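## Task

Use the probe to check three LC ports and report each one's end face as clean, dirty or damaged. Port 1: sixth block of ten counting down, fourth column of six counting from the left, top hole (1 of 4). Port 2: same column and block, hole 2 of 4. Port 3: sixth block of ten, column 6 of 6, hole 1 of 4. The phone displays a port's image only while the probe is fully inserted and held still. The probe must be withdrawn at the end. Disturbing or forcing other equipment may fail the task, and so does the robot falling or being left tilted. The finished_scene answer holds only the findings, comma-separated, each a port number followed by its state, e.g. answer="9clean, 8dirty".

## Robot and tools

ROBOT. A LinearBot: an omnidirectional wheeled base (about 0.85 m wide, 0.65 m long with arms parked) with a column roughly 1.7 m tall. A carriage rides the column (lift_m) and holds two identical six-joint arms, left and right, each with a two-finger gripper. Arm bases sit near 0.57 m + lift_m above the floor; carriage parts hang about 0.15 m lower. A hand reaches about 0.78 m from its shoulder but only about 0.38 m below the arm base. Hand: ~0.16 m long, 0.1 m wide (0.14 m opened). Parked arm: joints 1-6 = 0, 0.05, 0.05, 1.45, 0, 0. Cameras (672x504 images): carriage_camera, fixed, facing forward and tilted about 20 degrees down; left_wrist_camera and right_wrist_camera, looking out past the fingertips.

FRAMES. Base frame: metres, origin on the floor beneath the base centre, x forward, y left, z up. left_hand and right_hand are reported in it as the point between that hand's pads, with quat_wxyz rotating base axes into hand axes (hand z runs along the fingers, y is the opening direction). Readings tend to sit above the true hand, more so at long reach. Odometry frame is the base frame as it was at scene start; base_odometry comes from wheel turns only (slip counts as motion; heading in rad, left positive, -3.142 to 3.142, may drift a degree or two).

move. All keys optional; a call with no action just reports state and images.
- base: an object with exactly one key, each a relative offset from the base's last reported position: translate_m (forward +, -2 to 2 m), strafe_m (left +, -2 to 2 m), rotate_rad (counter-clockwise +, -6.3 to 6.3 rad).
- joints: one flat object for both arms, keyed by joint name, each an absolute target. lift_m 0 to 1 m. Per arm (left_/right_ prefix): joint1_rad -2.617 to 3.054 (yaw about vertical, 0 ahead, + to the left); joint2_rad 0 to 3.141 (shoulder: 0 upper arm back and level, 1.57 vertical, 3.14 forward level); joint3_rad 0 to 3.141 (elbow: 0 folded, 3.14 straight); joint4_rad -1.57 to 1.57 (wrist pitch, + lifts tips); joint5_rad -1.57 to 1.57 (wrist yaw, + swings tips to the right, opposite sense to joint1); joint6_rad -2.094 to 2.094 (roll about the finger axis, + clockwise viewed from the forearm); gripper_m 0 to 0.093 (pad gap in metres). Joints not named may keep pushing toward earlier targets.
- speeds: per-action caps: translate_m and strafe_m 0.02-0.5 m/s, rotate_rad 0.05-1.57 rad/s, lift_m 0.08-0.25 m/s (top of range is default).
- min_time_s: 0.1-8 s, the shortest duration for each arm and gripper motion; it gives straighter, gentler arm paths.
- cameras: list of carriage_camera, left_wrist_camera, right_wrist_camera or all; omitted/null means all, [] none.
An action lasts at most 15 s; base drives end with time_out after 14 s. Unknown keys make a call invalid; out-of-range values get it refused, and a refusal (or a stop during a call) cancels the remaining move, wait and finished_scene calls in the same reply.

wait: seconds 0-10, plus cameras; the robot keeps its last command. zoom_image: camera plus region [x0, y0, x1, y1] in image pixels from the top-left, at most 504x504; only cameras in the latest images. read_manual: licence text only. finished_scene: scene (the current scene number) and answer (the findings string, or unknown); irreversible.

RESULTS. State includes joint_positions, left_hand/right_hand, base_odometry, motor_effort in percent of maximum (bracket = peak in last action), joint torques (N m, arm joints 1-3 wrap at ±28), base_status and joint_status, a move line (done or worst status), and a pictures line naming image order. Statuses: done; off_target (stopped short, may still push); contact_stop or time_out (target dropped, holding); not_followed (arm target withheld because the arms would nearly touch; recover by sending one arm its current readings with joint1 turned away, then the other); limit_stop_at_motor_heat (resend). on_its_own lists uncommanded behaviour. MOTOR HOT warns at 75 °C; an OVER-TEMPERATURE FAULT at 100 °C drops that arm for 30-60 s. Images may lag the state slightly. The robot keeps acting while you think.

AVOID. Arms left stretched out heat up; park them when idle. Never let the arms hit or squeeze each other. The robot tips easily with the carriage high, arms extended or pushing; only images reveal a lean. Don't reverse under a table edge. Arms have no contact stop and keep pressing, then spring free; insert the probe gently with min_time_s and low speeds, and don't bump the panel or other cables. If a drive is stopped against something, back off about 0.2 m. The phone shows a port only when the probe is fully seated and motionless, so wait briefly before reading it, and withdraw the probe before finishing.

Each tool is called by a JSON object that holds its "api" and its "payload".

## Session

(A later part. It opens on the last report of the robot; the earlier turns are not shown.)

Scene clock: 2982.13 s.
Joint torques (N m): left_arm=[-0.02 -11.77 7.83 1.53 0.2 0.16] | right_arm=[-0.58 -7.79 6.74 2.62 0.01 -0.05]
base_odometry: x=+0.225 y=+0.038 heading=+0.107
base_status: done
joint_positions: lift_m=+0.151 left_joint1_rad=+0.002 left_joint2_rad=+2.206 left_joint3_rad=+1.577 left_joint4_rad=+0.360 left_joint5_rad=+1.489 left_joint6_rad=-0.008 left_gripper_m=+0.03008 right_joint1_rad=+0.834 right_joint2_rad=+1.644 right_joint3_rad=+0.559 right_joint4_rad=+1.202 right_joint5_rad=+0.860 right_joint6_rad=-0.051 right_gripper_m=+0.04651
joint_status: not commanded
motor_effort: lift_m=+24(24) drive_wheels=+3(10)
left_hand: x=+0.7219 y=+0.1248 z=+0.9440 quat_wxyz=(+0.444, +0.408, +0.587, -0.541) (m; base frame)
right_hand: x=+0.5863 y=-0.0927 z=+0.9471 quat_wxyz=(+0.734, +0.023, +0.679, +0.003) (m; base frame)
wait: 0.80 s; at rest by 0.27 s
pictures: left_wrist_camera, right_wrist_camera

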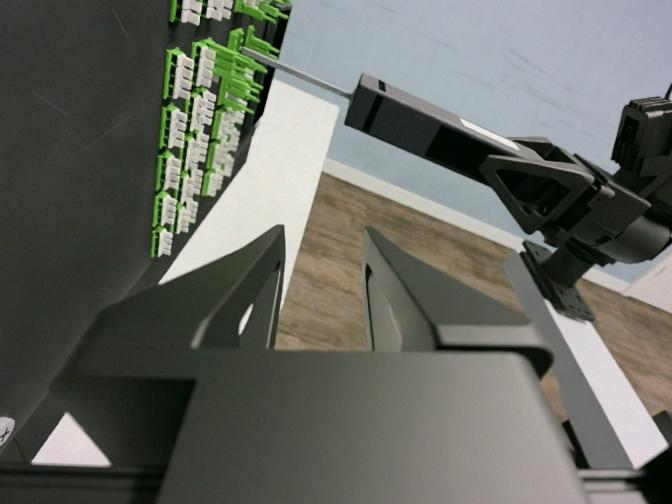

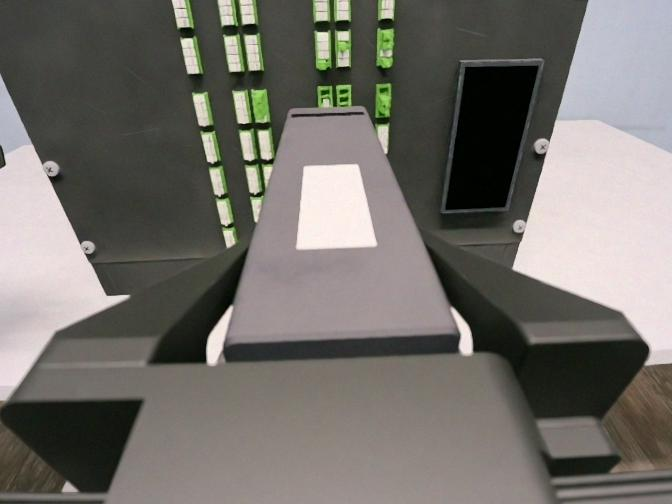

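{"api": "move", "payload": {"base": {"translate_m":-0.045}, "joints": {"lift_m":0.158}, "speeds": {"translate_m":0.04}, "cameras": []}}

{"api": "move", "payload": {"base": {"strafe_m":-0.05}, "speeds": {"strafe_m":0.04}, "cameras": []}}

{"api": "wait", "payload": {"seconds": 0.8, "cameras": ["right_wrist_camera"]}}

{"api": "zoom_image", "payload": {"camera": "right_wrist_camera", "region": [270, 60, 410, 170]}}

Scene clock: 2998.93 s.
Joint torques (N m): left_arm=[0.12 -11.64 7.73 1.49 0.2 0.16] | right_arm=[-0.44 -7.9 6.76 2.61 0.01 -0.05]
move: done
base_odometry: x=+0.180 y=+0.033 heading=+0.107
base_status: done
joint_positions: lift_m=+0.158 left_joint1_rad=+0.002 left_joint2_rad=+2.206 left_joint3_rad=+1.577 left_joint4_rad=+0.363 left_joint5_rad=+1.489 left_joint6_rad=-0.008 left_gripper_m=+0.03008 right_joint1_rad=+0.834 right_joint2_rad=+1.644 right_joint3_rad=+0.559 right_joint4_rad=+1.203 right_joint5_rad=+0.860 right_joint6_rad=-0.051 right_gripper_m=+0.04651
joint_status: all done
motor_effort: lift_m=+36(43) drive_wheels=-2(10)
left_hand: x=+0.7220 y=+0.1248 z=+0.9508 quat_wxyz=(+0.445, +0.408, +0.586, -0.540) (m; base frame)
right_hand: x=+0.5864 y=-0.0929 z=+0.9538 quat_wxyz=(+0.734, +0.023, +0.679, +0.003) (m; base frame)
pictures: none
No camera images: "cameras" was empty.

Scene clock: 3000.73 s.
Joint torques (N m): left_arm=[0.13 -11.73 7.9 1.5 0.2 0.17] | right_arm=[-0.68 -7.77 6.75 2.61 0.02 -0.05]
move: done
base_odometry: x=+0.185 y=-0.017 heading=+0.106
base_status: done
joint_positions: lift_m=+0.158 left_joint1_rad=+0.001 left_joint2_rad=+2.206 left_joint3_rad=+1.577 left_joint4_rad=+0.363 left_joint5_rad=+1.489 left_joint6_rad=-0.008 left_gripper_m=+0.03008 right_joint1_rad=+0.834 right_joint2_rad=+1.644 right_joint3_rad=+0.559 right_joint4_rad=+1.203 right_joint5_rad=+0.859 right_joint6_rad=-0.051 right_gripper_m=+0.04651
joint_status: not commanded
motor_effort: lift_m=+35(37) drive_wheels=-2(6)
left_hand: x=+0.7219 y=+0.1244 z=+0.9508 quat_wxyz=(+0.444, +0.409, +0.586, -0.540) (m; base frame)
right_hand: x=+0.5864 y=-0.0928 z=+0.9538 quat_wxyz=(+0.734, +0.023, +0.679, +0.003) (m; base frame)
pictures: none
No camera images: "cameras" was empty.

Scene clock: 3001.53 s.
Joint torques (N m): left_arm=[0.02 -11.73 7.82 1.49 0.2 0.15] | right_arm=[-0.55 -7.68 6.72 2.61 0.02 -0.06]
base_odometry: x=+0.185 y=-0.017 heading=+0.106
base_status: done
joint_positions: lift_m=+0.158 left_joint1_rad=+0.001 left_joint2_rad=+2.206 left_joint3_rad=+1.577 left_joint4_rad=+0.363 left_joint5_rad=+1.489 left_joint6_rad=-0.008 left_gripper_m=+0.03008 right_joint1_rad=+0.834 right_joint2_rad=+1.644 right_joint3_rad=+0.559 right_joint4_rad=+1.203 right_joint5_rad=+0.859 right_joint6_rad=-0.051 right_gripper_m=+0.04651
joint_status: not commanded
motor_effort: lift_m=+36(37) drive_wheels=+1(6)
left_hand: x=+0.7219 y=+0.1244 z=+0.9508 quat_wxyz=(+0.444, +0.409, +0.586, -0.540) (m; base frame)
right_hand: x=+0.5864 y=-0.0928 z=+0.9538 quat_wxyz=(+0.734, +0.023, +0.679, +0.003) (m; base frame)
wait: 0.80 s; at rest by 0.27 s
pictures: right_wrist_camera

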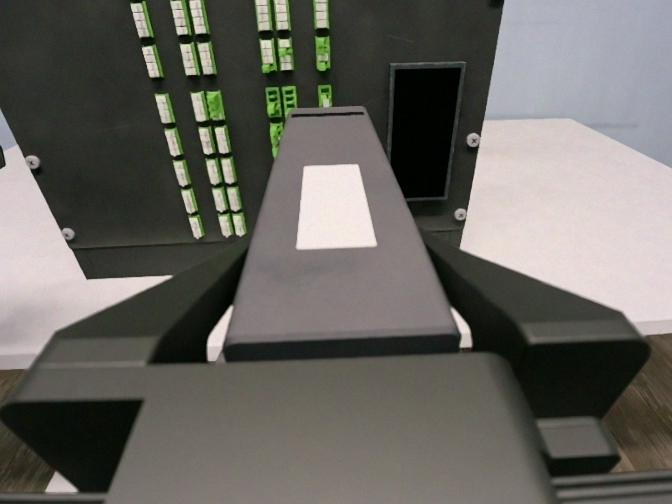

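Scaled by 3.600.

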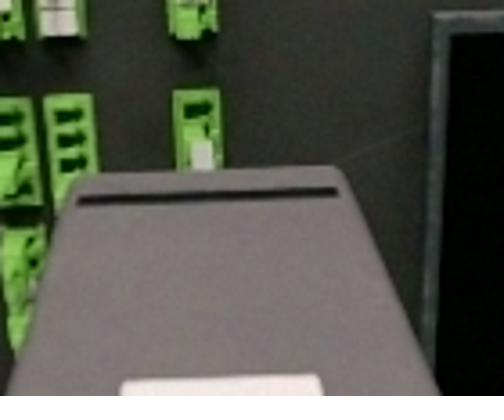

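{"api": "move", "payload": {"base": {"translate_m":0.022}, "speeds": {"translate_m":0.03}, "cameras": []}}

{"api": "wait", "payload": {"seconds": 0.8, "cameras": ["right_wrist_camera","left_wrist_camera"]}}

{"api": "zoom_image", "payload": {"camera": "right_wrist_camera", "region": [316, 84, 346, 110]}}

{"api": "zoom_image", "payload": {"camera": "left_wrist_camera", "region": [200, 0, 340, 120]}}

Scene clock: 3019.97 s.
Joint torques (N m): left_arm=[0.13 -11.69 7.8 1.55 0.24 0.15] | right_arm=[-0.29 -7.71 6.89 2.62 0 -0.05]
move: done
base_odometry: x=+0.207 y=-0.015 heading=+0.106
base_status: done
joint_positions: lift_m=+0.158 left_joint1_rad=+0.001 left_joint2_rad=+2.206 left_joint3_rad=+1.577 left_joint4_rad=+0.361 left_joint5_rad=+1.489 left_joint6_rad=-0.008 left_gripper_m=+0.03008 right_joint1_rad=+0.833 right_joint2_rad=+1.644 right_joint3_rad=+0.559 right_joint4_rad=+1.202 right_joint5_rad=+0.859 right_joint6_rad=-0.051 right_gripper_m=+0.04652
joint_status: not commanded
motor_effort: lift_m=+36(37) drive_wheels=+4(8)
left_hand: x=+0.7218 y=+0.1244 z=+0.9507 quat_wxyz=(+0.444, +0.408, +0.587, -0.541) (m; base frame)
right_hand: x=+0.5866 y=-0.0931 z=+0.9536 quat_wxyz=(+0.733, +0.023, +0.679, +0.003) (m; base frame)
pictures: none
No camera images: "cameras" was empty.

Scene clock: 3020.77 s.
Joint torques (N m): left_arm=[0.06 -11.7 7.75 1.51 0.19 0.15] | right_arm=[-0.61 -7.56 6.71 2.63 0.03 -0.05]
base_odometry: x=+0.207 y=-0.015 heading=+0.106
base_status: done
joint_positions: lift_m=+0.158 left_joint1_rad=+0.001 left_joint2_rad=+2.206 left_joint3_rad=+1.577 left_joint4_rad=+0.361 left_joint5_rad=+1.489 left_joint6_rad=-0.008 left_gripper_m=+0.03008 right_joint1_rad=+0.833 right_joint2_rad=+1.644 right_joint3_rad=+0.559 right_joint4_rad=+1.202 right_joint5_rad=+0.859 right_joint6_rad=-0.051 right_gripper_m=+0.04652
joint_status: not commanded
motor_effort: lift_m=+36(37) drive_wheels=+4(8)
left_hand: x=+0.7218 y=+0.1244 z=+0.9507 quat_wxyz=(+0.444, +0.408, +0.587, -0.541) (m; base frame)
right_hand: x=+0.5866 y=-0.0931 z=+0.9536 quat_wxyz=(+0.733, +0.023, +0.679, +0.003) (m; base frame)
wait: 0.80 s; at rest by 0.27 s
pictures: left_wrist_camera, right_wrist_camera

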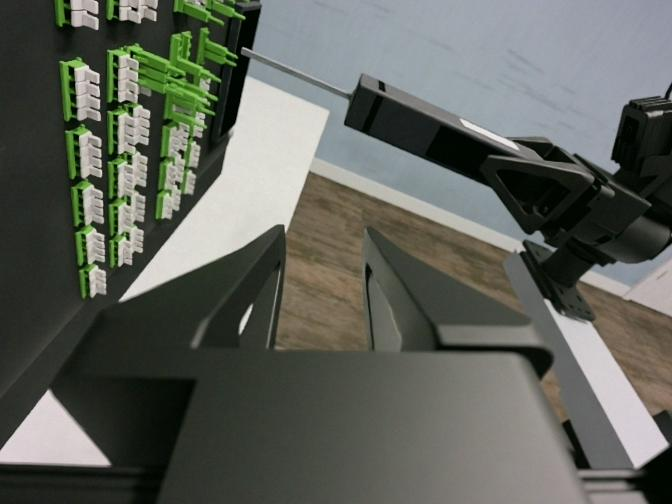

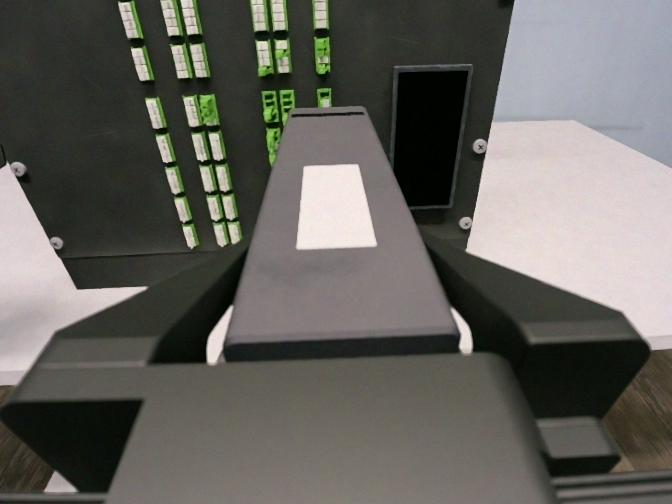

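Scaled by 16.800.

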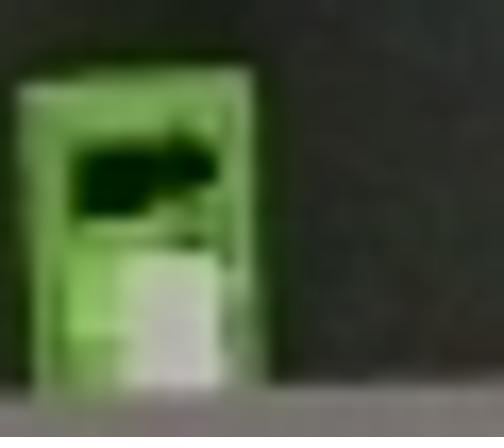

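Scaled by 3.600.

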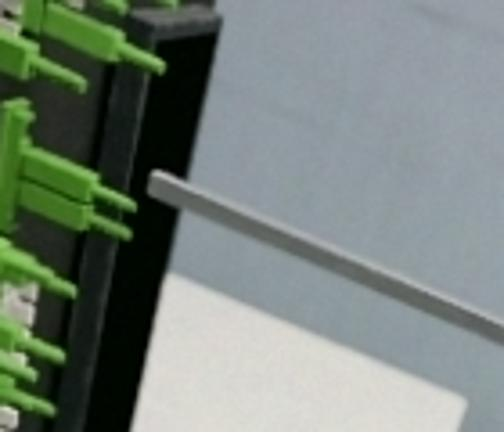

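{"api": "move", "payload": {"base": {"strafe_m":0.002}, "speeds": {"strafe_m":0.02}, "cameras": []}}

{"api": "move", "payload": {"base": {"translate_m":0.010}, "speeds": {"translate_m":0.02}, "cameras": []}}

{"api": "wait", "payload": {"seconds": 0.8, "cameras": ["right_wrist_camera","left_wrist_camera"]}}

{"api": "zoom_image", "payload": {"camera": "right_wrist_camera", "region": [316, 84, 346, 110]}}

{"api": "zoom_image", "payload": {"camera": "left_wrist_camera", "region": [200, 0, 280, 80]}}

Scene clock: 3041.37 s.
Joint torques (N m): left_arm=[-0.05 -11.89 7.9 1.53 0.22 0.15] | right_arm=[-0.32 -7.83 6.82 2.69 -0.02 -0.06]
move: done
base_odometry: x=+0.207 y=-0.013 heading=+0.105
base_status: done
joint_positions: lift_m=+0.158 left_joint1_rad=+0.001 left_joint2_rad=+2.206 left_joint3_rad=+1.577 left_joint4_rad=+0.361 left_joint5_rad=+1.489 left_joint6_rad=-0.008 left_gripper_m=+0.03008 right_joint1_rad=+0.832 right_joint2_rad=+1.644 right_joint3_rad=+0.559 right_joint4_rad=+1.202 right_joint5_rad=+0.859 right_joint6_rad=-0.051 right_gripper_m=+0.04651
joint_status: not commanded
motor_effort: lift_m=+36(37) drive_wheels=+3(9)
left_hand: x=+0.7218 y=+0.1244 z=+0.9507 quat_wxyz=(+0.444, +0.408, +0.587, -0.541) (m; base frame)
right_hand: x=+0.5867 y=-0.0933 z=+0.9536 quat_wxyz=(+0.733, +0.023, +0.679, +0.002) (m; base frame)
pictures: none
No camera images: "cameras" was empty.

Scene clock: 3042.37 s.
Joint torques (N m): left_arm=[-0.01 -11.74 7.79 1.52 0.18 0.17] | right_arm=[-0.46 -7.77 6.72 2.64 0.06 -0.08]
move: done
base_odometry: x=+0.216 y=-0.012 heading=+0.105
base_status: done
joint_positions: lift_m=+0.158 left_joint1_rad=+0.001 left_joint2_rad=+2.206 left_joint3_rad=+1.577 left_joint4_rad=+0.361 left_joint5_rad=+1.490 left_joint6_rad=-0.008 left_gripper_m=+0.03008 right_joint1_rad=+0.832 right_joint2_rad=+1.644 right_joint3_rad=+0.559 right_joint4_rad=+1.201 right_joint5_rad=+0.860 right_joint6_rad=-0.051 right_gripper_m=+0.04652
joint_status: not commanded
motor_effort: lift_m=+36(37) drive_wheels=+4(9)
left_hand: x=+0.7217 y=+0.1244 z=+0.9507 quat_wxyz=(+0.444, +0.408, +0.587, -0.541) (m; base frame)
right_hand: x=+0.5867 y=-0.0935 z=+0.9535 quat_wxyz=(+0.733, +0.023, +0.679, +0.002) (m; base frame)
pictures: none
No camera images: "cameras" was empty.

Scene clock: 3043.17 s.
Joint torques (N m): left_arm=[0.03 -11.79 7.92 1.52 0.19 0.17] | right_arm=[-0.36 -7.76 6.74 2.61 0.01 -0.05]
base_odometry: x=+0.216 y=-0.012 heading=+0.105
base_status: done
joint_positions: lift_m=+0.158 left_joint1_rad=+0.001 left_joint2_rad=+2.206 left_joint3_rad=+1.577 left_joint4_rad=+0.361 left_joint5_rad=+1.490 left_joint6_rad=-0.008 left_gripper_m=+0.03008 right_joint1_rad=+0.832 right_joint2_rad=+1.644 right_joint3_rad=+0.559 right_joint4_rad=+1.201 right_joint5_rad=+0.860 right_joint6_rad=-0.051 right_gripper_m=+0.04652
joint_status: not commanded
motor_effort: lift_m=+36(37) drive_wheels=+4(9)
left_hand: x=+0.7217 y=+0.1244 z=+0.9507 quat_wxyz=(+0.444, +0.408, +0.587, -0.541) (m; base frame)
right_hand: x=+0.5867 y=-0.0935 z=+0.9535 quat_wxyz=(+0.733, +0.023, +0.679, +0.002) (m; base frame)
wait: 0.80 s; at rest by 0.27 s
pictures: left_wrist_camera, right_wrist_camera

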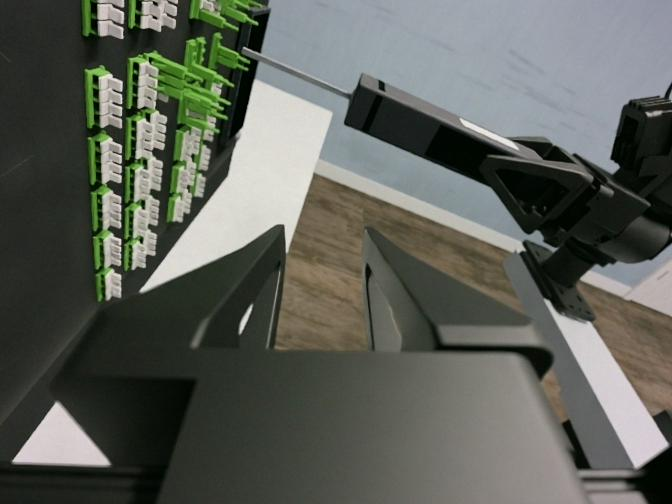

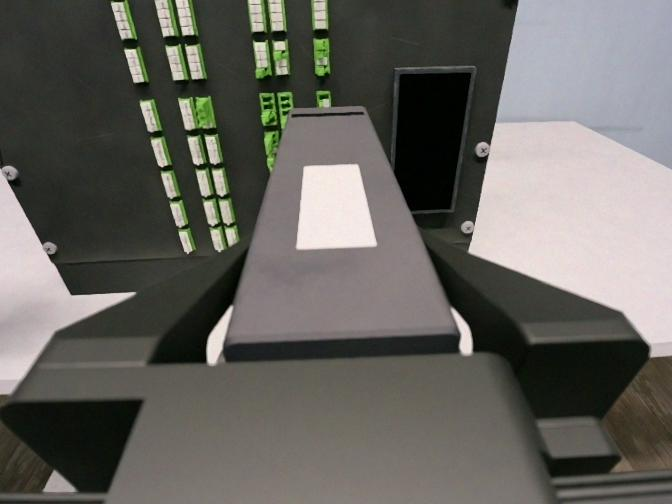

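Scaled by 16.800.

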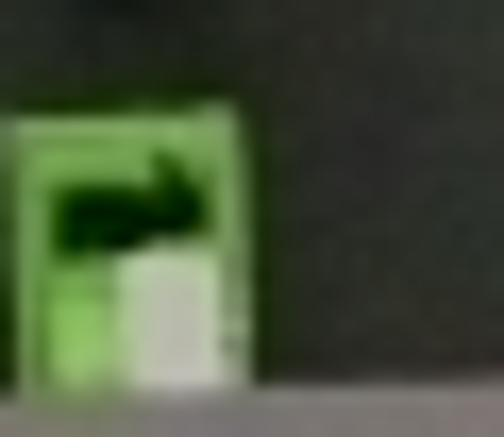

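Scaled by 6.300.

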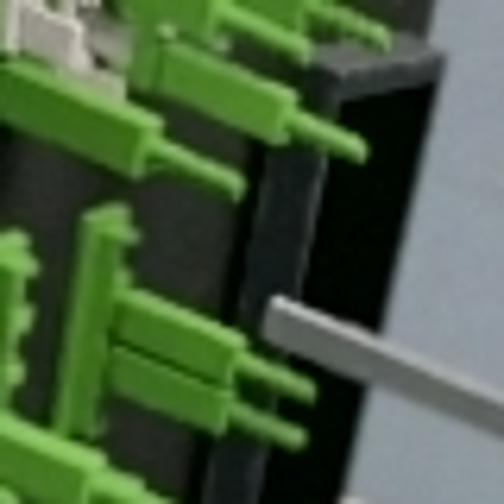

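{"api": "move", "payload": {"base": {"strafe_m":0.003}, "joints": {"lift_m":0.1575}, "speeds": {"strafe_m":0.02}, "cameras": []}}

{"api": "wait", "payload": {"seconds": 0.8, "cameras": ["right_wrist_camera"]}}

{"api": "zoom_image", "payload": {"camera": "right_wrist_camera", "region": [316, 84, 346, 110]}}

{"api": "move", "payload": {"base": {"translate_m":0.005}, "speeds": {"translate_m":0.02}, "cameras": []}}

{"api": "wait", "payload": {"seconds": 0.8, "cameras": ["right_wrist_camera"]}}

{"api": "zoom_image", "payload": {"camera": "right_wrist_camera", "region": [316, 84, 346, 110]}}

Scene clock: 3062.13 s.
Joint torques (N m): left_arm=[-0.03 -11.66 7.83 1.52 0.22 0.15] | right_arm=[-0.36 -7.66 6.79 2.62 0.03 -0.05]
move: done
base_odometry: x=+0.216 y=-0.010 heading=+0.104
base_status: done
joint_positions: lift_m=+0.158 left_joint1_rad=+0.002 left_joint2_rad=+2.206 left_joint3_rad=+1.577 left_joint4_rad=+0.361 left_joint5_rad=+1.490 left_joint6_rad=-0.008 left_gripper_m=+0.03008 right_joint1_rad=+0.832 right_joint2_rad=+1.644 right_joint3_rad=+0.559 right_joint4_rad=+1.201 right_joint5_rad=+0.860 right_joint6_rad=-0.051 right_gripper_m=+0.04652
joint_status: all done
motor_effort: lift_m=+29(30) drive_wheels=-4(9)
left_hand: x=+0.7219 y=+0.1248 z=+0.9507 quat_wxyz=(+0.444, +0.408, +0.587, -0.541) (m; base frame)
right_hand: x=+0.5868 y=-0.0935 z=+0.9535 quat_wxyz=(+0.733, +0.023, +0.679, +0.002) (m; base frame)
pictures: none
No camera images: "cameras" was empty.

Scene clock: 3062.93 s.
Joint torques (N m): left_arm=[-0.01 -11.82 7.64 1.53 0.16 0.16] | right_arm=[-0.31 -7.8 6.68 2.63 -0.01 -0.06]
base_odometry: x=+0.216 y=-0.010 heading=+0.104
base_status: done
joint_positions: lift_m=+0.158 left_joint1_rad=+0.002 left_joint2_rad=+2.206 left_joint3_rad=+1.577 left_joint4_rad=+0.361 left_joint5_rad=+1.490 left_joint6_rad=-0.008 left_gripper_m=+0.03008 right_joint1_rad=+0.832 right_joint2_rad=+1.644 right_joint3_rad=+0.559 right_joint4_rad=+1.201 right_joint5_rad=+0.860 right_joint6_rad=-0.051 right_gripper_m=+0.04652
joint_status: all done
motor_effort: lift_m=+29(30) drive_wheels=+3(9)
left_hand: x=+0.7219 y=+0.1248 z=+0.9507 quat_wxyz=(+0.444, +0.408, +0.587, -0.541) (m; base frame)
right_hand: x=+0.5868 y=-0.0935 z=+0.9535 quat_wxyz=(+0.733, +0.023, +0.679, +0.002) (m; base frame)
wait: 0.80 s; at rest by 0.27 s
pictures: right_wrist_camera

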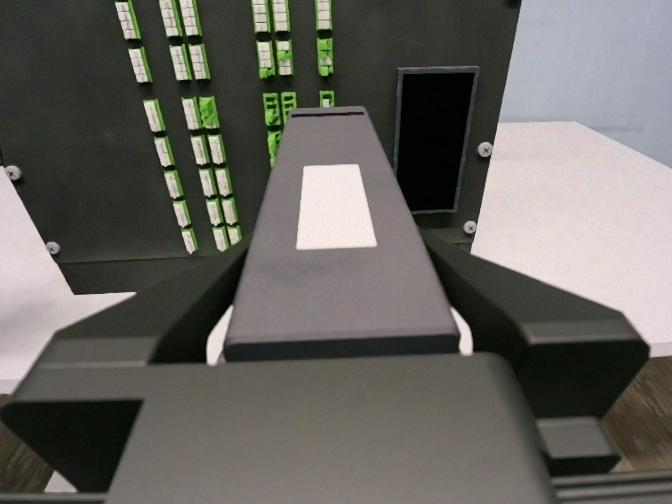

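Scaled by 16.800.

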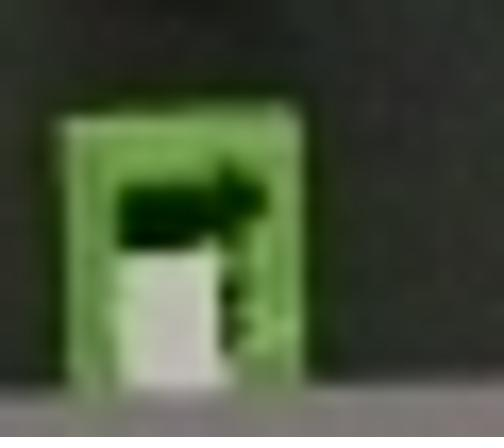

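Scene clock: 3063.57 s.
Joint torques (N m): left_arm=[-0.12 -11.95 7.86 1.48 0.17 0.18] | right_arm=[-0.38 -7.65 6.69 2.64 0.05 -0.05]
move: done
base_odometry: x=+0.221 y=-0.009 heading=+0.104
base_status: done
joint_positions: lift_m=+0.158 left_joint1_rad=+0.002 left_joint2_rad=+2.206 left_joint3_rad=+1.577 left_joint4_rad=+0.360 left_joint5_rad=+1.490 left_joint6_rad=-0.008 left_gripper_m=+0.03008 right_joint1_rad=+0.832 right_joint2_rad=+1.644 right_joint3_rad=+0.559 right_joint4_rad=+1.202 right_joint5_rad=+0.860 right_joint6_rad=-0.051 right_gripper_m=+0.04652
joint_status: not commanded
motor_effort: lift_m=+28(30) drive_wheels=-5(10)
left_hand: x=+0.7219 y=+0.1248 z=+0.9506 quat_wxyz=(+0.444, +0.408, +0.587, -0.541) (m; base frame)
right_hand: x=+0.5868 y=-0.0936 z=+0.9536 quat_wxyz=(+0.733, +0.023, +0.679, +0.002) (m; base frame)
pictures: none
No camera images: "cameras" was empty.

Scene clock: 3064.37 s.
Joint torques (N m): left_arm=[-0.01 -11.75 7.83 1.54 0.2 0.17] | right_arm=[-0.51 -7.75 6.71 2.64 0.03 -0.06]
base_odometry: x=+0.221 y=-0.009 heading=+0.104
base_status: done
joint_positions: lift_m=+0.158 left_joint1_rad=+0.002 left_joint2_rad=+2.206 left_joint3_rad=+1.577 left_joint4_rad=+0.360 left_joint5_rad=+1.490 left_joint6_rad=-0.008 left_gripper_m=+0.03008 right_joint1_rad=+0.832 right_joint2_rad=+1.644 right_joint3_rad=+0.559 right_joint4_rad=+1.202 right_joint5_rad=+0.860 right_joint6_rad=-0.051 right_gripper_m=+0.04652
joint_status: not commanded
motor_effort: lift_m=+29(30) drive_wheels=-5(10)
left_hand: x=+0.7219 y=+0.1248 z=+0.9506 quat_wxyz=(+0.444, +0.408, +0.587, -0.541) (m; base frame)
right_hand: x=+0.5868 y=-0.0936 z=+0.9536 quat_wxyz=(+0.733, +0.023, +0.679, +0.002) (m; base frame)
wait: 0.80 s; at rest by 0.27 s
pictures: right_wrist_camera

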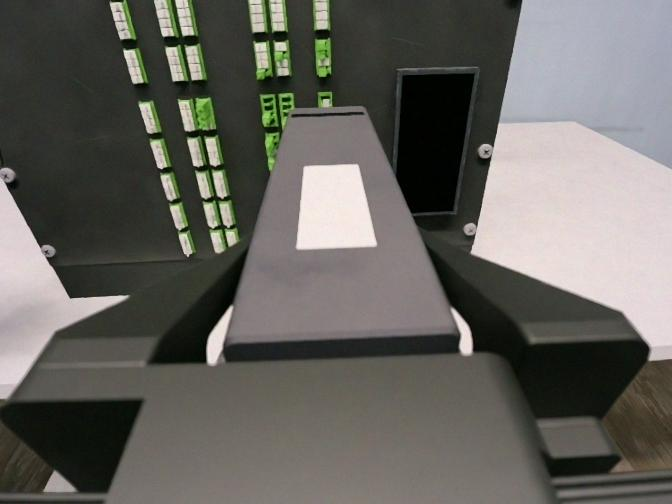

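Scaled by 16.800.

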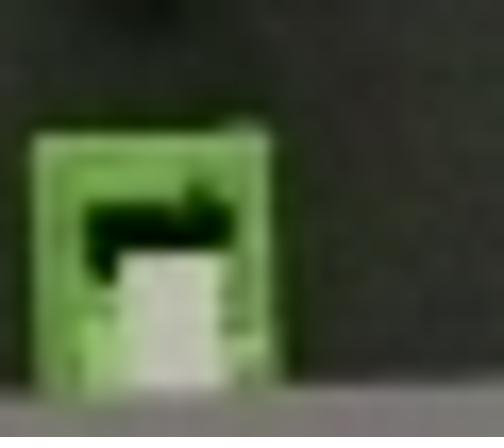

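{"api": "move", "payload": {"joints": {"right_joint5_rad":0.843}, "cameras": []}}

{"api": "move", "payload": {"base": {"translate_m":0.004}, "joints": {"right_joint5_rad":0.853}, "speeds": {"translate_m":0.02}, "cameras": []}}

{"api": "wait", "payload": {"seconds": 0.8, "cameras": ["right_wrist_camera"]}}

{"api": "zoom_image", "payload": {"camera": "right_wrist_camera", "region": [316, 84, 346, 110]}}

Scene clock: 3078.80 s.
Joint torques (N m): left_arm=[0.01 -11.75 7.88 1.51 0.2 0.16] | right_arm=[-0.47 -7.8 6.69 2.63 -0.1 -0.06]
move: done
MOTOR HOT: joint 2 (shoulder) of the left arm reports 75 °C; the controller stops that arm at 100 °C. To cool a motor, set the load down, stop pushing, or move to a pose that needs little force.
base_odometry: x=+0.221 y=-0.009 heading=+0.104
base_status: not commanded
joint_positions: lift_m=+0.158 left_joint1_rad=+0.002 left_joint2_rad=+2.206 left_joint3_rad=+1.577 left_joint4_rad=+0.360 left_joint5_rad=+1.490 left_joint6_rad=-0.008 left_gripper_m=+0.03008 right_joint1_rad=+0.832 right_joint2_rad=+1.644 right_joint3_rad=+0.559 right_joint4_rad=+1.202 right_joint5_rad=+0.856 right_joint6_rad=-0.051 right_gripper_m=+0.04652
joint_status: all done
motor_effort: lift_m=+29(29) drive_wheels=-5(5)
left_hand: x=+0.7219 y=+0.1248 z=+0.9506 quat_wxyz=(+0.444, +0.408, +0.587, -0.541) (m; base frame)
right_hand: x=+0.5868 y=-0.0930 z=+0.9536 quat_wxyz=(+0.734, +0.022, +0.679, +0.003) (m; base frame)
pictures: none
No camera images: "cameras" was empty.

Scene clock: 3079.47 s.
Joint torques (N m): left_arm=[-0.05 -11.75 7.79 1.55 0.19 0.15] | right_arm=[-0.34 -7.83 6.54 2.65 0.03 -0.05]
move: done
MOTOR HOT: still on. Joint 2 (shoulder) of the left arm reports 75 °C.
base_odometry: x=+0.225 y=-0.009 heading=+0.103
base_status: done
joint_positions: lift_m=+0.158 left_joint1_rad=+0.002 left_joint2_rad=+2.206 left_joint3_rad=+1.577 left_joint4_rad=+0.360 left_joint5_rad=+1.490 left_joint6_rad=-0.008 left_gripper_m=+0.03008 right_joint1_rad=+0.831 right_joint2_rad=+1.644 right_joint3_rad=+0.559 right_joint4_rad=+1.201 right_joint5_rad=+0.856 right_joint6_rad=-0.051 right_gripper_m=+0.04652
joint_status: all done
motor_effort: lift_m=+29(30) drive_wheels=+4(10)
left_hand: x=+0.7219 y=+0.1248 z=+0.9506 quat_wxyz=(+0.444, +0.408, +0.587, -0.541) (m; base frame)
right_hand: x=+0.5869 y=-0.0931 z=+0.9536 quat_wxyz=(+0.733, +0.022, +0.679, +0.003) (m; base frame)
pictures: none
No camera images: "cameras" was empty.

Scene clock: 3080.27 s.
Joint torques (N m): left_arm=[-0.05 -11.75 7.79 1.53 0.2 0.16] | right_arm=[-0.35 -7.8 6.71 2.65 0.01 -0.04]
MOTOR HOT: still on. Joint 2 (shoulder) of the left arm reports 75 °C.
base_odometry: x=+0.225 y=-0.009 heading=+0.103
base_status: done
joint_positions: lift_m=+0.158 left_joint1_rad=+0.002 left_joint2_rad=+2.206 left_joint3_rad=+1.577 left_joint4_rad=+0.360 left_joint5_rad=+1.490 left_joint6_rad=-0.008 left_gripper_m=+0.03008 right_joint1_rad=+0.831 right_joint2_rad=+1.644 right_joint3_rad=+0.559 right_joint4_rad=+1.201 right_joint5_rad=+0.856 right_joint6_rad=-0.051 right_gripper_m=+0.04652
joint_status: all done
motor_effort: lift_m=+29(30) drive_wheels=+4(10)
left_hand: x=+0.7219 y=+0.1248 z=+0.9506 quat_wxyz=(+0.444, +0.408, +0.587, -0.541) (m; base frame)
right_hand: x=+0.5869 y=-0.0931 z=+0.9536 quat_wxyz=(+0.733, +0.022, +0.679, +0.003) (m; base frame)
wait: 0.80 s; at rest by 0.27 s
pictures: right_wrist_camera

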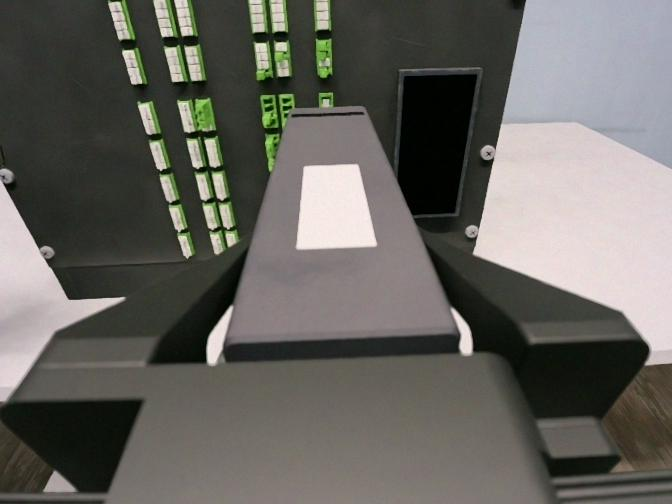

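Scaled by 16.800.

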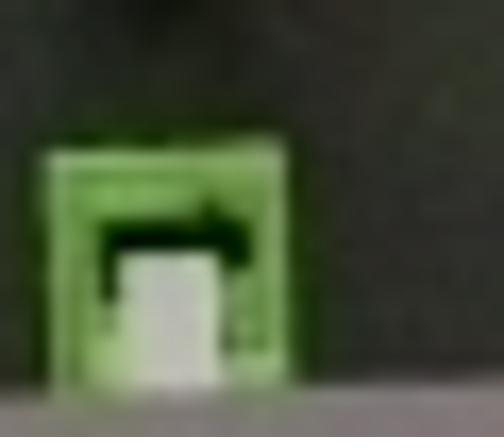

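{"api": "move", "payload": {"joints": {"left_joint1_rad":0,"left_joint2_rad":1.2,"left_joint3_rad":1.2,"left_joint4_rad":0.8,"left_joint5_rad":0.7}, "min_time_s": 3, "cameras": []}}

{"api": "move", "payload": {"joints": {"left_joint1_rad":0,"left_joint2_rad":0.05,"left_joint3_rad":0.05,"left_joint4_rad":1.45,"left_joint5_rad":0,"right_joint5_rad":0.838}, "min_time_s": 3, "cameras": []}}

{"api": "wait", "payload": {"seconds": 1, "cameras": ["right_wrist_camera"]}}

{"api": "zoom_image", "payload": {"camera": "right_wrist_camera", "region": [316, 84, 346, 110]}}

Scene clock: 3096.37 s.
Joint torques (N m): left_arm=[-0.03 -4.9 6.58 1.29 -0.59 0.11] | right_arm=[-0.36 -7.77 6.74 2.63 0 -0.05]
move: done
MOTOR HOT: still on. Joint 2 (shoulder) of the left arm reports 74 °C.
base_odometry: x=+0.225 y=-0.009 heading=+0.103
base_status: not commanded
joint_positions: lift_m=+0.158 left_joint1_rad=+0.002 left_joint2_rad=+1.218 left_joint3_rad=+1.208 left_joint4_rad=+0.778 left_joint5_rad=+0.718 left_joint6_rad=-0.008 left_gripper_m=+0.03008 right_joint1_rad=+0.831 right_joint2_rad=+1.644 right_joint3_rad=+0.559 right_joint4_rad=+1.201 right_joint5_rad=+0.856 right_joint6_rad=-0.051 right_gripper_m=+0.04652
joint_status: all done
motor_effort: lift_m=+29(30) drive_wheels=-5(5)
left_hand: x=+0.5476 y=+0.1827 z=+1.3039 quat_wxyz=(+0.861, +0.322, +0.367, -0.140) (m; base frame)
right_hand: x=+0.5869 y=-0.0931 z=+0.9536 quat_wxyz=(+0.733, +0.022, +0.679, +0.003) (m; base frame)
pictures: none
No camera images: "cameras" was empty.

Scene clock: 3099.67 s.
Joint torques (N m): left_arm=[-0.08 2.35 5.31 0.07 -0.32 0.13] | right_arm=[-0.39 -7.68 6.74 2.63 -0.07 -0.06]
move: done
MOTOR HOT: cleared for the motors of the left arm.
base_odometry: x=+0.225 y=-0.009 heading=+0.103
base_status: not commanded
joint_positions: lift_m=+0.158 left_joint1_rad=+0.002 left_joint2_rad=+0.058 left_joint3_rad=+0.058 left_joint4_rad=+1.435 left_joint5_rad=+0.017 left_joint6_rad=-0.008 left_gripper_m=+0.03008 right_joint1_rad=+0.831 right_joint2_rad=+1.644 right_joint3_rad=+0.559 right_joint4_rad=+1.201 right_joint5_rad=+0.850 right_joint6_rad=-0.051 right_gripper_m=+0.04651
joint_status: all done
motor_effort: lift_m=+29(30) drive_wheels=-5(5)
left_hand: x=+0.2616 y=+0.2924 z=+1.1761 quat_wxyz=(+0.998, +0.008, +0.068, -0.004) (m; base frame)
right_hand: x=+0.5869 y=-0.0921 z=+0.9536 quat_wxyz=(+0.734, +0.020, +0.679, +0.005) (m; base frame)
pictures: none
No camera images: "cameras" was empty.

Scene clock: 3100.67 s.
Joint torques (N m): left_arm=[-0.08 2.36 5.35 0.08 -0.28 0.14] | right_arm=[-0.38 -7.71 6.72 2.64 -0.11 -0.07]
base_odometry: x=+0.225 y=-0.009 heading=+0.103
base_status: not commanded
joint_positions: lift_m=+0.158 left_joint1_rad=+0.002 left_joint2_rad=+0.058 left_joint3_rad=+0.058 left_joint4_rad=+1.436 left_joint5_rad=+0.016 left_joint6_rad=-0.008 left_gripper_m=+0.03008 right_joint1_rad=+0.831 right_joint2_rad=+1.644 right_joint3_rad=+0.559 right_joint4_rad=+1.201 right_joint5_rad=+0.850 right_joint6_rad=-0.051 right_gripper_m=+0.04651
joint_status: all done
motor_effort: lift_m=+29(30) drive_wheels=-5(5)
left_hand: x=+0.2613 y=+0.2926 z=+1.1761 quat_wxyz=(+0.998, +0.007, +0.068, -0.004) (m; base frame)
right_hand: x=+0.5869 y=-0.0921 z=+0.9536 quat_wxyz=(+0.734, +0.020, +0.679, +0.005) (m; base frame)
wait: 1.00 s; at rest by 0.27 s
pictures: right_wrist_camera

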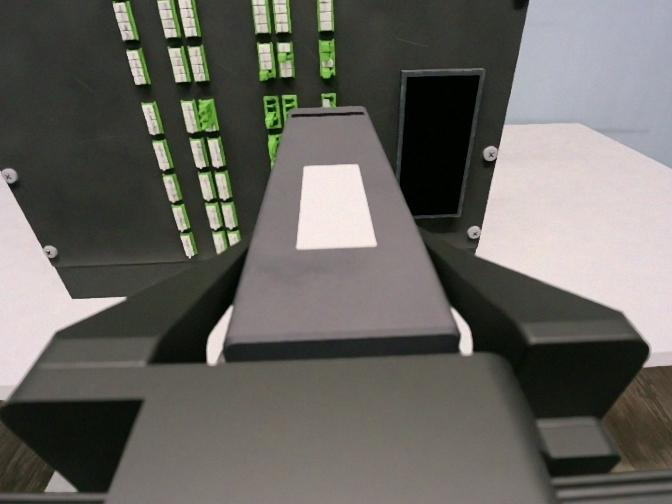

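Scaled by 16.800.

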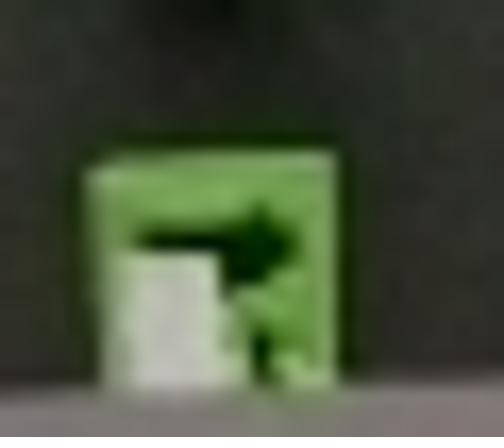

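{"api": "move", "payload": {"base": {"translate_m":0.004}, "joints": {"right_joint5_rad":0.848}, "speeds": {"translate_m":0.02}, "cameras": []}}

{"api": "wait", "payload": {"seconds": 0.8, "cameras": ["right_wrist_camera"]}}

{"api": "zoom_image", "payload": {"camera": "right_wrist_camera", "region": [316, 84, 346, 110]}}

Scene clock: 3106.20 s.
Joint torques (N m): left_arm=[-0.01 2.33 5.35 0.03 -0.3 0.14] | right_arm=[-0.4 -7.64 6.79 2.63 -0.01 -0.05]
move: done
base_odometry: x=+0.229 y=-0.009 heading=+0.103
base_status: done
joint_positions: lift_m=+0.158 left_joint1_rad=+0.002 left_joint2_rad=+0.058 left_joint3_rad=+0.058 left_joint4_rad=+1.440 left_joint5_rad=+0.015 left_joint6_rad=-0.008 left_gripper_m=+0.03008 right_joint1_rad=+0.831 right_joint2_rad=+1.644 right_joint3_rad=+0.559 right_joint4_rad=+1.201 right_joint5_rad=+0.851 right_joint6_rad=-0.051 right_gripper_m=+0.04651
joint_status: all done
motor_effort: lift_m=+29(30) drive_wheels=-4(9)
left_hand: x=+0.2603 y=+0.2928 z=+1.1763 quat_wxyz=(+0.998, +0.007, +0.066, -0.004) (m; base frame)
right_hand: x=+0.5870 y=-0.0923 z=+0.9536 quat_wxyz=(+0.734, +0.020, +0.679, +0.005) (m; base frame)
pictures: none
No camera images: "cameras" was empty.

Scene clock: 3107.00 s.
Joint torques (N m): left_arm=[-0.05 2.36 5.33 0.03 -0.26 0.14] | right_arm=[-0.25 -7.72 6.78 2.65 0 -0.05]
base_odometry: x=+0.229 y=-0.009 heading=+0.103
base_status: done
joint_positions: lift_m=+0.158 left_joint1_rad=+0.002 left_joint2_rad=+0.058 left_joint3_rad=+0.058 left_joint4_rad=+1.440 left_joint5_rad=+0.015 left_joint6_rad=-0.008 left_gripper_m=+0.03008 right_joint1_rad=+0.831 right_joint2_rad=+1.644 right_joint3_rad=+0.559 right_joint4_rad=+1.201 right_joint5_rad=+0.851 right_joint6_rad=-0.051 right_gripper_m=+0.04652
joint_status: all done
motor_effort: lift_m=+28(30) drive_wheels=-4(9)
left_hand: x=+0.2603 y=+0.2928 z=+1.1763 quat_wxyz=(+0.998, +0.007, +0.066, -0.004) (m; base frame)
right_hand: x=+0.5870 y=-0.0923 z=+0.9536 quat_wxyz=(+0.734, +0.020, +0.679, +0.005) (m; base frame)
wait: 0.80 s; at rest by 0.27 s
pictures: right_wrist_camera

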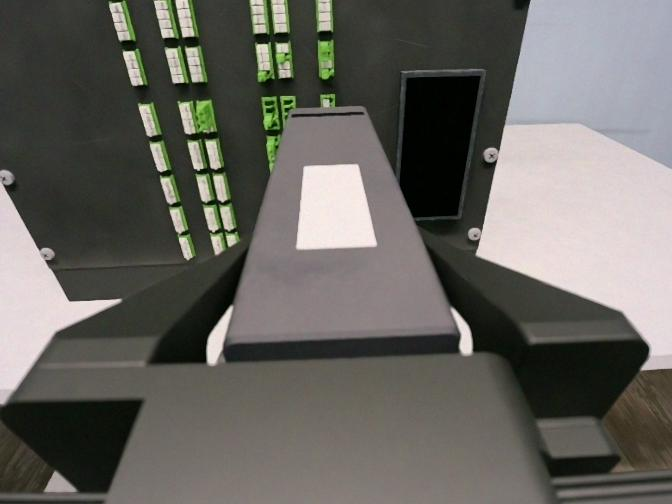

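Scaled by 16.800.

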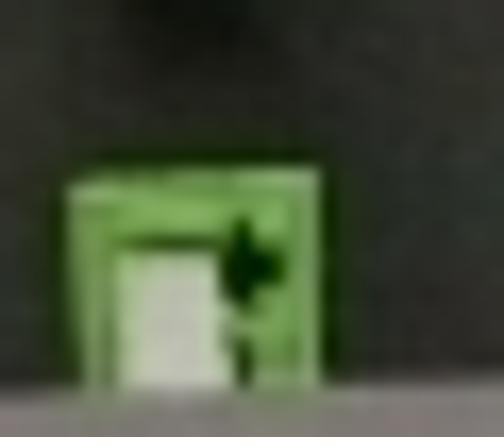

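Aligned laterally; x .816, hole top ~245 vs rod 250. Advance.

{"api": "move", "payload": {"base": {"translate_m":0.003}, "speeds": {"translate_m":0.02}, "cameras": []}}

{"api": "wait", "payload": {"seconds": 0.8, "cameras": ["right_wrist_camera"]}}

{"api": "zoom_image", "payload": {"camera": "right_wrist_camera", "region": [316, 84, 346, 110]}}

Scene clock: 3115.30 s.
Joint torques (N m): left_arm=[-0.1 2.36 5.29 -0.03 -0.23 0.15] | right_arm=[-0.35 -7.69 6.65 2.66 -0.02 -0.05]
move: done
base_odometry: x=+0.232 y=-0.009 heading=+0.102
base_status: done
joint_positions: lift_m=+0.158 left_joint1_rad=+0.002 left_joint2_rad=+0.058 left_joint3_rad=+0.058 left_joint4_rad=+1.444 left_joint5_rad=+0.015 left_joint6_rad=-0.008 left_gripper_m=+0.03008 right_joint1_rad=+0.830 right_joint2_rad=+1.644 right_joint3_rad=+0.559 right_joint4_rad=+1.201 right_joint5_rad=+0.851 right_joint6_rad=-0.051 right_gripper_m=+0.04652
joint_status: not commanded
motor_effort: lift_m=+29(30) drive_wheels=+2(10)
left_hand: x=+0.2595 y=+0.2928 z=+1.1764 quat_wxyz=(+0.998, +0.007, +0.064, -0.004) (m; base frame)
right_hand: x=+0.5871 y=-0.0926 z=+0.9536 quat_wxyz=(+0.734, +0.021, +0.679, +0.004) (m; base frame)
pictures: none
No camera images: "cameras" was empty.

Scene clock: 3116.10 s.
Joint torques (N m): left_arm=[-0.06 2.44 5.41 -0.04 -0.25 0.14] | right_arm=[-0.25 -7.77 6.79 2.67 0.03 -0.07]
base_odometry: x=+0.232 y=-0.009 heading=+0.102
base_status: done
joint_positions: lift_m=+0.158 left_joint1_rad=+0.002 left_joint2_rad=+0.058 left_joint3_rad=+0.058 left_joint4_rad=+1.444 left_joint5_rad=+0.015 left_joint6_rad=-0.008 left_gripper_m=+0.03008 right_joint1_rad=+0.830 right_joint2_rad=+1.644 right_joint3_rad=+0.559 right_joint4_rad=+1.201 right_joint5_rad=+0.851 right_joint6_rad=-0.051 right_gripper_m=+0.04652
joint_status: not commanded
motor_effort: lift_m=+29(30) drive_wheels=+3(10)
left_hand: x=+0.2595 y=+0.2928 z=+1.1764 quat_wxyz=(+0.998, +0.007, +0.064, -0.004) (m; base frame)
right_hand: x=+0.5871 y=-0.0926 z=+0.9536 quat_wxyz=(+0.734, +0.021, +0.679, +0.004) (m; base frame)
wait: 0.80 s; at rest by 0.27 s
pictures: right_wrist_camera

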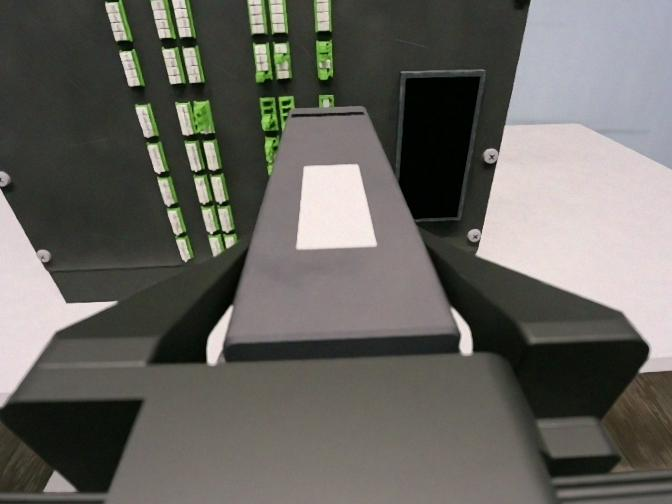

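Scaled by 16.800.

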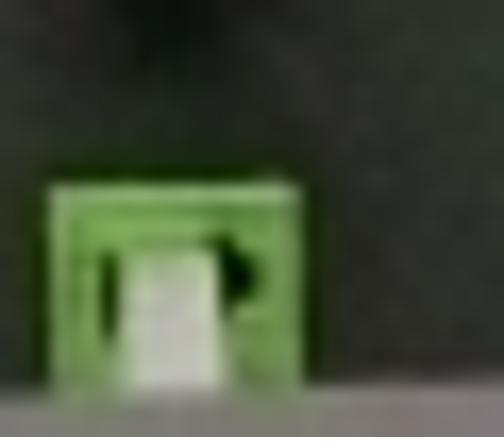

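{"api": "move", "payload": {"joints": {"right_joint5_rad":0.836}, "cameras": []}}

{"api": "wait", "payload": {"seconds": 0.5, "cameras": ["right_wrist_camera"]}}

{"api": "zoom_image", "payload": {"camera": "right_wrist_camera", "region": [316, 84, 346, 110]}}

Scene clock: 3123.93 s.
Joint torques (N m): left_arm=[-0.03 2.43 5.35 -0.02 -0.26 0.13] | right_arm=[-0.28 -7.75 6.74 2.65 -0.08 -0.05]
move: done
base_odometry: x=+0.232 y=-0.009 heading=+0.102
base_status: not commanded
joint_positions: lift_m=+0.158 left_joint1_rad=+0.002 left_joint2_rad=+0.058 left_joint3_rad=+0.058 left_joint4_rad=+1.444 left_joint5_rad=+0.015 left_joint6_rad=-0.008 left_gripper_m=+0.03008 right_joint1_rad=+0.830 right_joint2_rad=+1.644 right_joint3_rad=+0.559 right_joint4_rad=+1.201 right_joint5_rad=+0.849 right_joint6_rad=-0.051 right_gripper_m=+0.04652
joint_status: all done
motor_effort: lift_m=+29(30) drive_wheels=+3(3)
left_hand: x=+0.2595 y=+0.2928 z=+1.1764 quat_wxyz=(+0.998, +0.007, +0.064, -0.004) (m; base frame)
right_hand: x=+0.5872 y=-0.0923 z=+0.9536 quat_wxyz=(+0.734, +0.020, +0.679, +0.005) (m; base frame)
pictures: none
No camera images: "cameras" was empty.

Scene clock: 3124.43 s.
Joint torques (N m): left_arm=[-0.03 2.36 5.29 -0.03 -0.27 0.13] | right_arm=[-0.29 -7.76 6.68 2.64 -0.08 -0.06]
base_odometry: x=+0.232 y=-0.009 heading=+0.102
base_status: not commanded
joint_positions: lift_m=+0.158 left_joint1_rad=+0.002 left_joint2_rad=+0.058 left_joint3_rad=+0.058 left_joint4_rad=+1.444 left_joint5_rad=+0.015 left_joint6_rad=-0.008 left_gripper_m=+0.03008 right_joint1_rad=+0.830 right_joint2_rad=+1.644 right_joint3_rad=+0.559 right_joint4_rad=+1.201 right_joint5_rad=+0.849 right_joint6_rad=-0.051 right_gripper_m=+0.04652
joint_status: all done
motor_effort: lift_m=+28(30) drive_wheels=+3(3)
left_hand: x=+0.2595 y=+0.2928 z=+1.1764 quat_wxyz=(+0.998, +0.007, +0.064, -0.004) (m; base frame)
right_hand: x=+0.5872 y=-0.0922 z=+0.9536 quat_wxyz=(+0.734, +0.020, +0.679, +0.005) (m; base frame)
wait: 0.50 s; at rest by 0.27 s
pictures: right_wrist_camera

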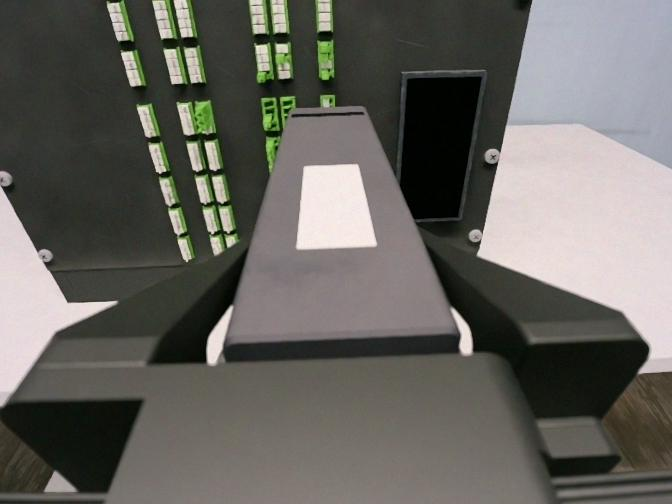

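Scaled by 16.800.

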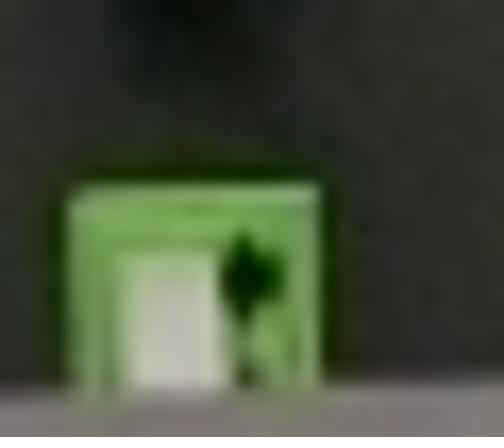

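{"api": "move", "payload": {"base": {"translate_m":0.003}, "joints": {"right_joint5_rad":0.844}, "speeds": {"translate_m":0.02}, "cameras": []}}

{"api": "wait", "payload": {"seconds": 0.8, "cameras": ["right_wrist_camera"]}}

{"api": "zoom_image", "payload": {"camera": "right_wrist_camera", "region": [316, 84, 346, 110]}}

Scene clock: 3131.80 s.
Joint torques (N m): left_arm=[-0.03 2.59 5.3 -0.1 -0.28 0.14] | right_arm=[-0.28 -7.71 6.69 2.65 0.01 -0.05]
move: done
base_odometry: x=+0.235 y=-0.009 heading=+0.102
base_status: done
joint_positions: lift_m=+0.158 left_joint1_rad=+0.002 left_joint2_rad=+0.058 left_joint3_rad=+0.058 left_joint4_rad=+1.446 left_joint5_rad=+0.014 left_joint6_rad=-0.008 left_gripper_m=+0.03008 right_joint1_rad=+0.831 right_joint2_rad=+1.644 right_joint3_rad=+0.559 right_joint4_rad=+1.201 right_joint5_rad=+0.849 right_joint6_rad=-0.051 right_gripper_m=+0.04651
joint_status: all done
motor_effort: lift_m=+29(29) drive_wheels=-4(10)
left_hand: x=+0.2589 y=+0.2929 z=+1.1764 quat_wxyz=(+0.998, +0.007, +0.063, -0.004) (m; base frame)
right_hand: x=+0.5869 y=-0.0918 z=+0.9537 quat_wxyz=(+0.734, +0.019, +0.679, +0.006) (m; base frame)
pictures: none
No camera images: "cameras" was empty.

Scene clock: 3132.60 s.
Joint torques (N m): left_arm=[-0.06 2.37 5.33 -0.04 -0.26 0.13] | right_arm=[-0.35 -7.76 6.76 2.63 -0.02 -0.06]
base_odometry: x=+0.235 y=-0.009 heading=+0.102
base_status: done
joint_positions: lift_m=+0.158 left_joint1_rad=+0.002 left_joint2_rad=+0.058 left_joint3_rad=+0.058 left_joint4_rad=+1.446 left_joint5_rad=+0.014 left_joint6_rad=-0.008 left_gripper_m=+0.03008 right_joint1_rad=+0.831 right_joint2_rad=+1.644 right_joint3_rad=+0.559 right_joint4_rad=+1.201 right_joint5_rad=+0.849 right_joint6_rad=-0.051 right_gripper_m=+0.04651
joint_status: all done
motor_effort: lift_m=+29(29) drive_wheels=+3(10)
left_hand: x=+0.2589 y=+0.2929 z=+1.1764 quat_wxyz=(+0.998, +0.007, +0.063, -0.004) (m; base frame)
right_hand: x=+0.5869 y=-0.0918 z=+0.9537 quat_wxyz=(+0.734, +0.019, +0.679, +0.006) (m; base frame)
wait: 0.80 s; at rest by 0.27 s
pictures: right_wrist_camera

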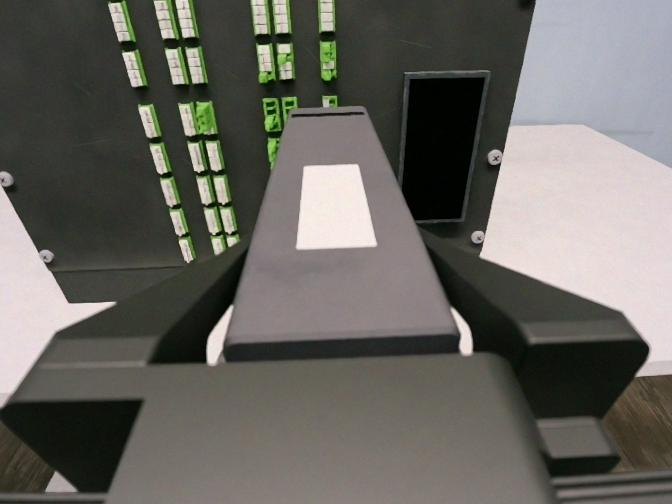

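Scaled by 16.800.

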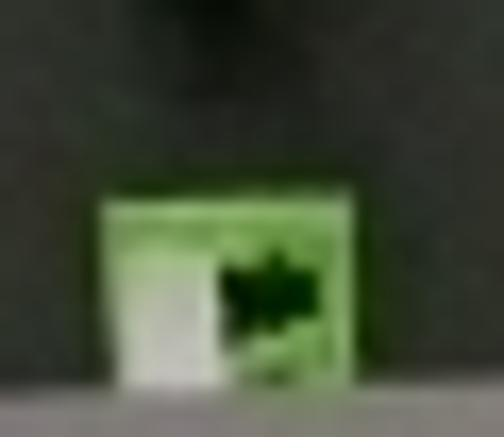

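{"api": "wait", "payload": {"seconds": 0.5, "cameras": ["right_wrist_camera"]}}

{"api": "zoom_image", "payload": {"camera": "right_wrist_camera", "region": [316, 84, 346, 110]}}

Scene clock: 3143.63 s.
Joint torques (N m): left_arm=[-0.1 2.4 5.27 -0.04 -0.27 0.14] | right_arm=[-0.46 -7.73 6.71 2.64 -0.01 -0.05]
base_odometry: x=+0.235 y=-0.009 heading=+0.102
base_status: done
joint_positions: lift_m=+0.158 left_joint1_rad=+0.002 left_joint2_rad=+0.058 left_joint3_rad=+0.058 left_joint4_rad=+1.446 left_joint5_rad=+0.014 left_joint6_rad=-0.008 left_gripper_m=+0.03008 right_joint1_rad=+0.831 right_joint2_rad=+1.644 right_joint3_rad=+0.559 right_joint4_rad=+1.201 right_joint5_rad=+0.849 right_joint6_rad=-0.051 right_gripper_m=+0.04651
joint_status: all done
motor_effort: lift_m=+29(29) drive_wheels=+3(10)
left_hand: x=+0.2589 y=+0.2929 z=+1.1764 quat_wxyz=(+0.998, +0.007, +0.063, -0.004) (m; base frame)
right_hand: x=+0.5869 y=-0.0918 z=+0.9537 quat_wxyz=(+0.734, +0.019, +0.679, +0.006) (m; base frame)
wait: 0.50 s; at rest from the start
pictures: right_wrist_camera

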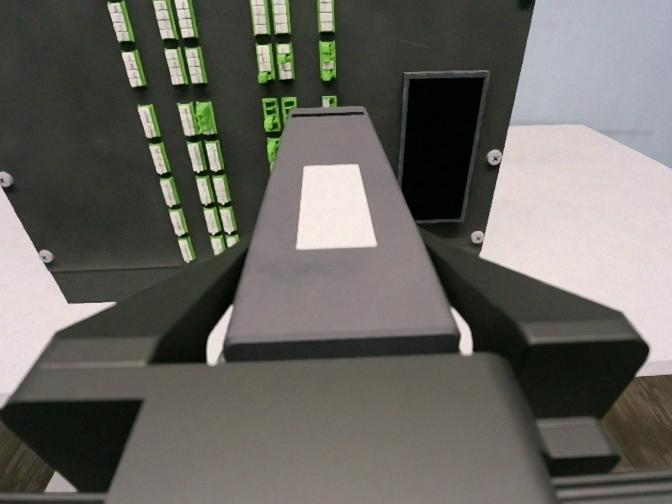

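Scaled by 16.800.

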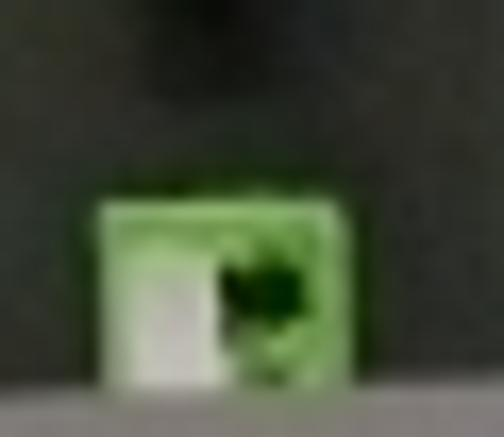

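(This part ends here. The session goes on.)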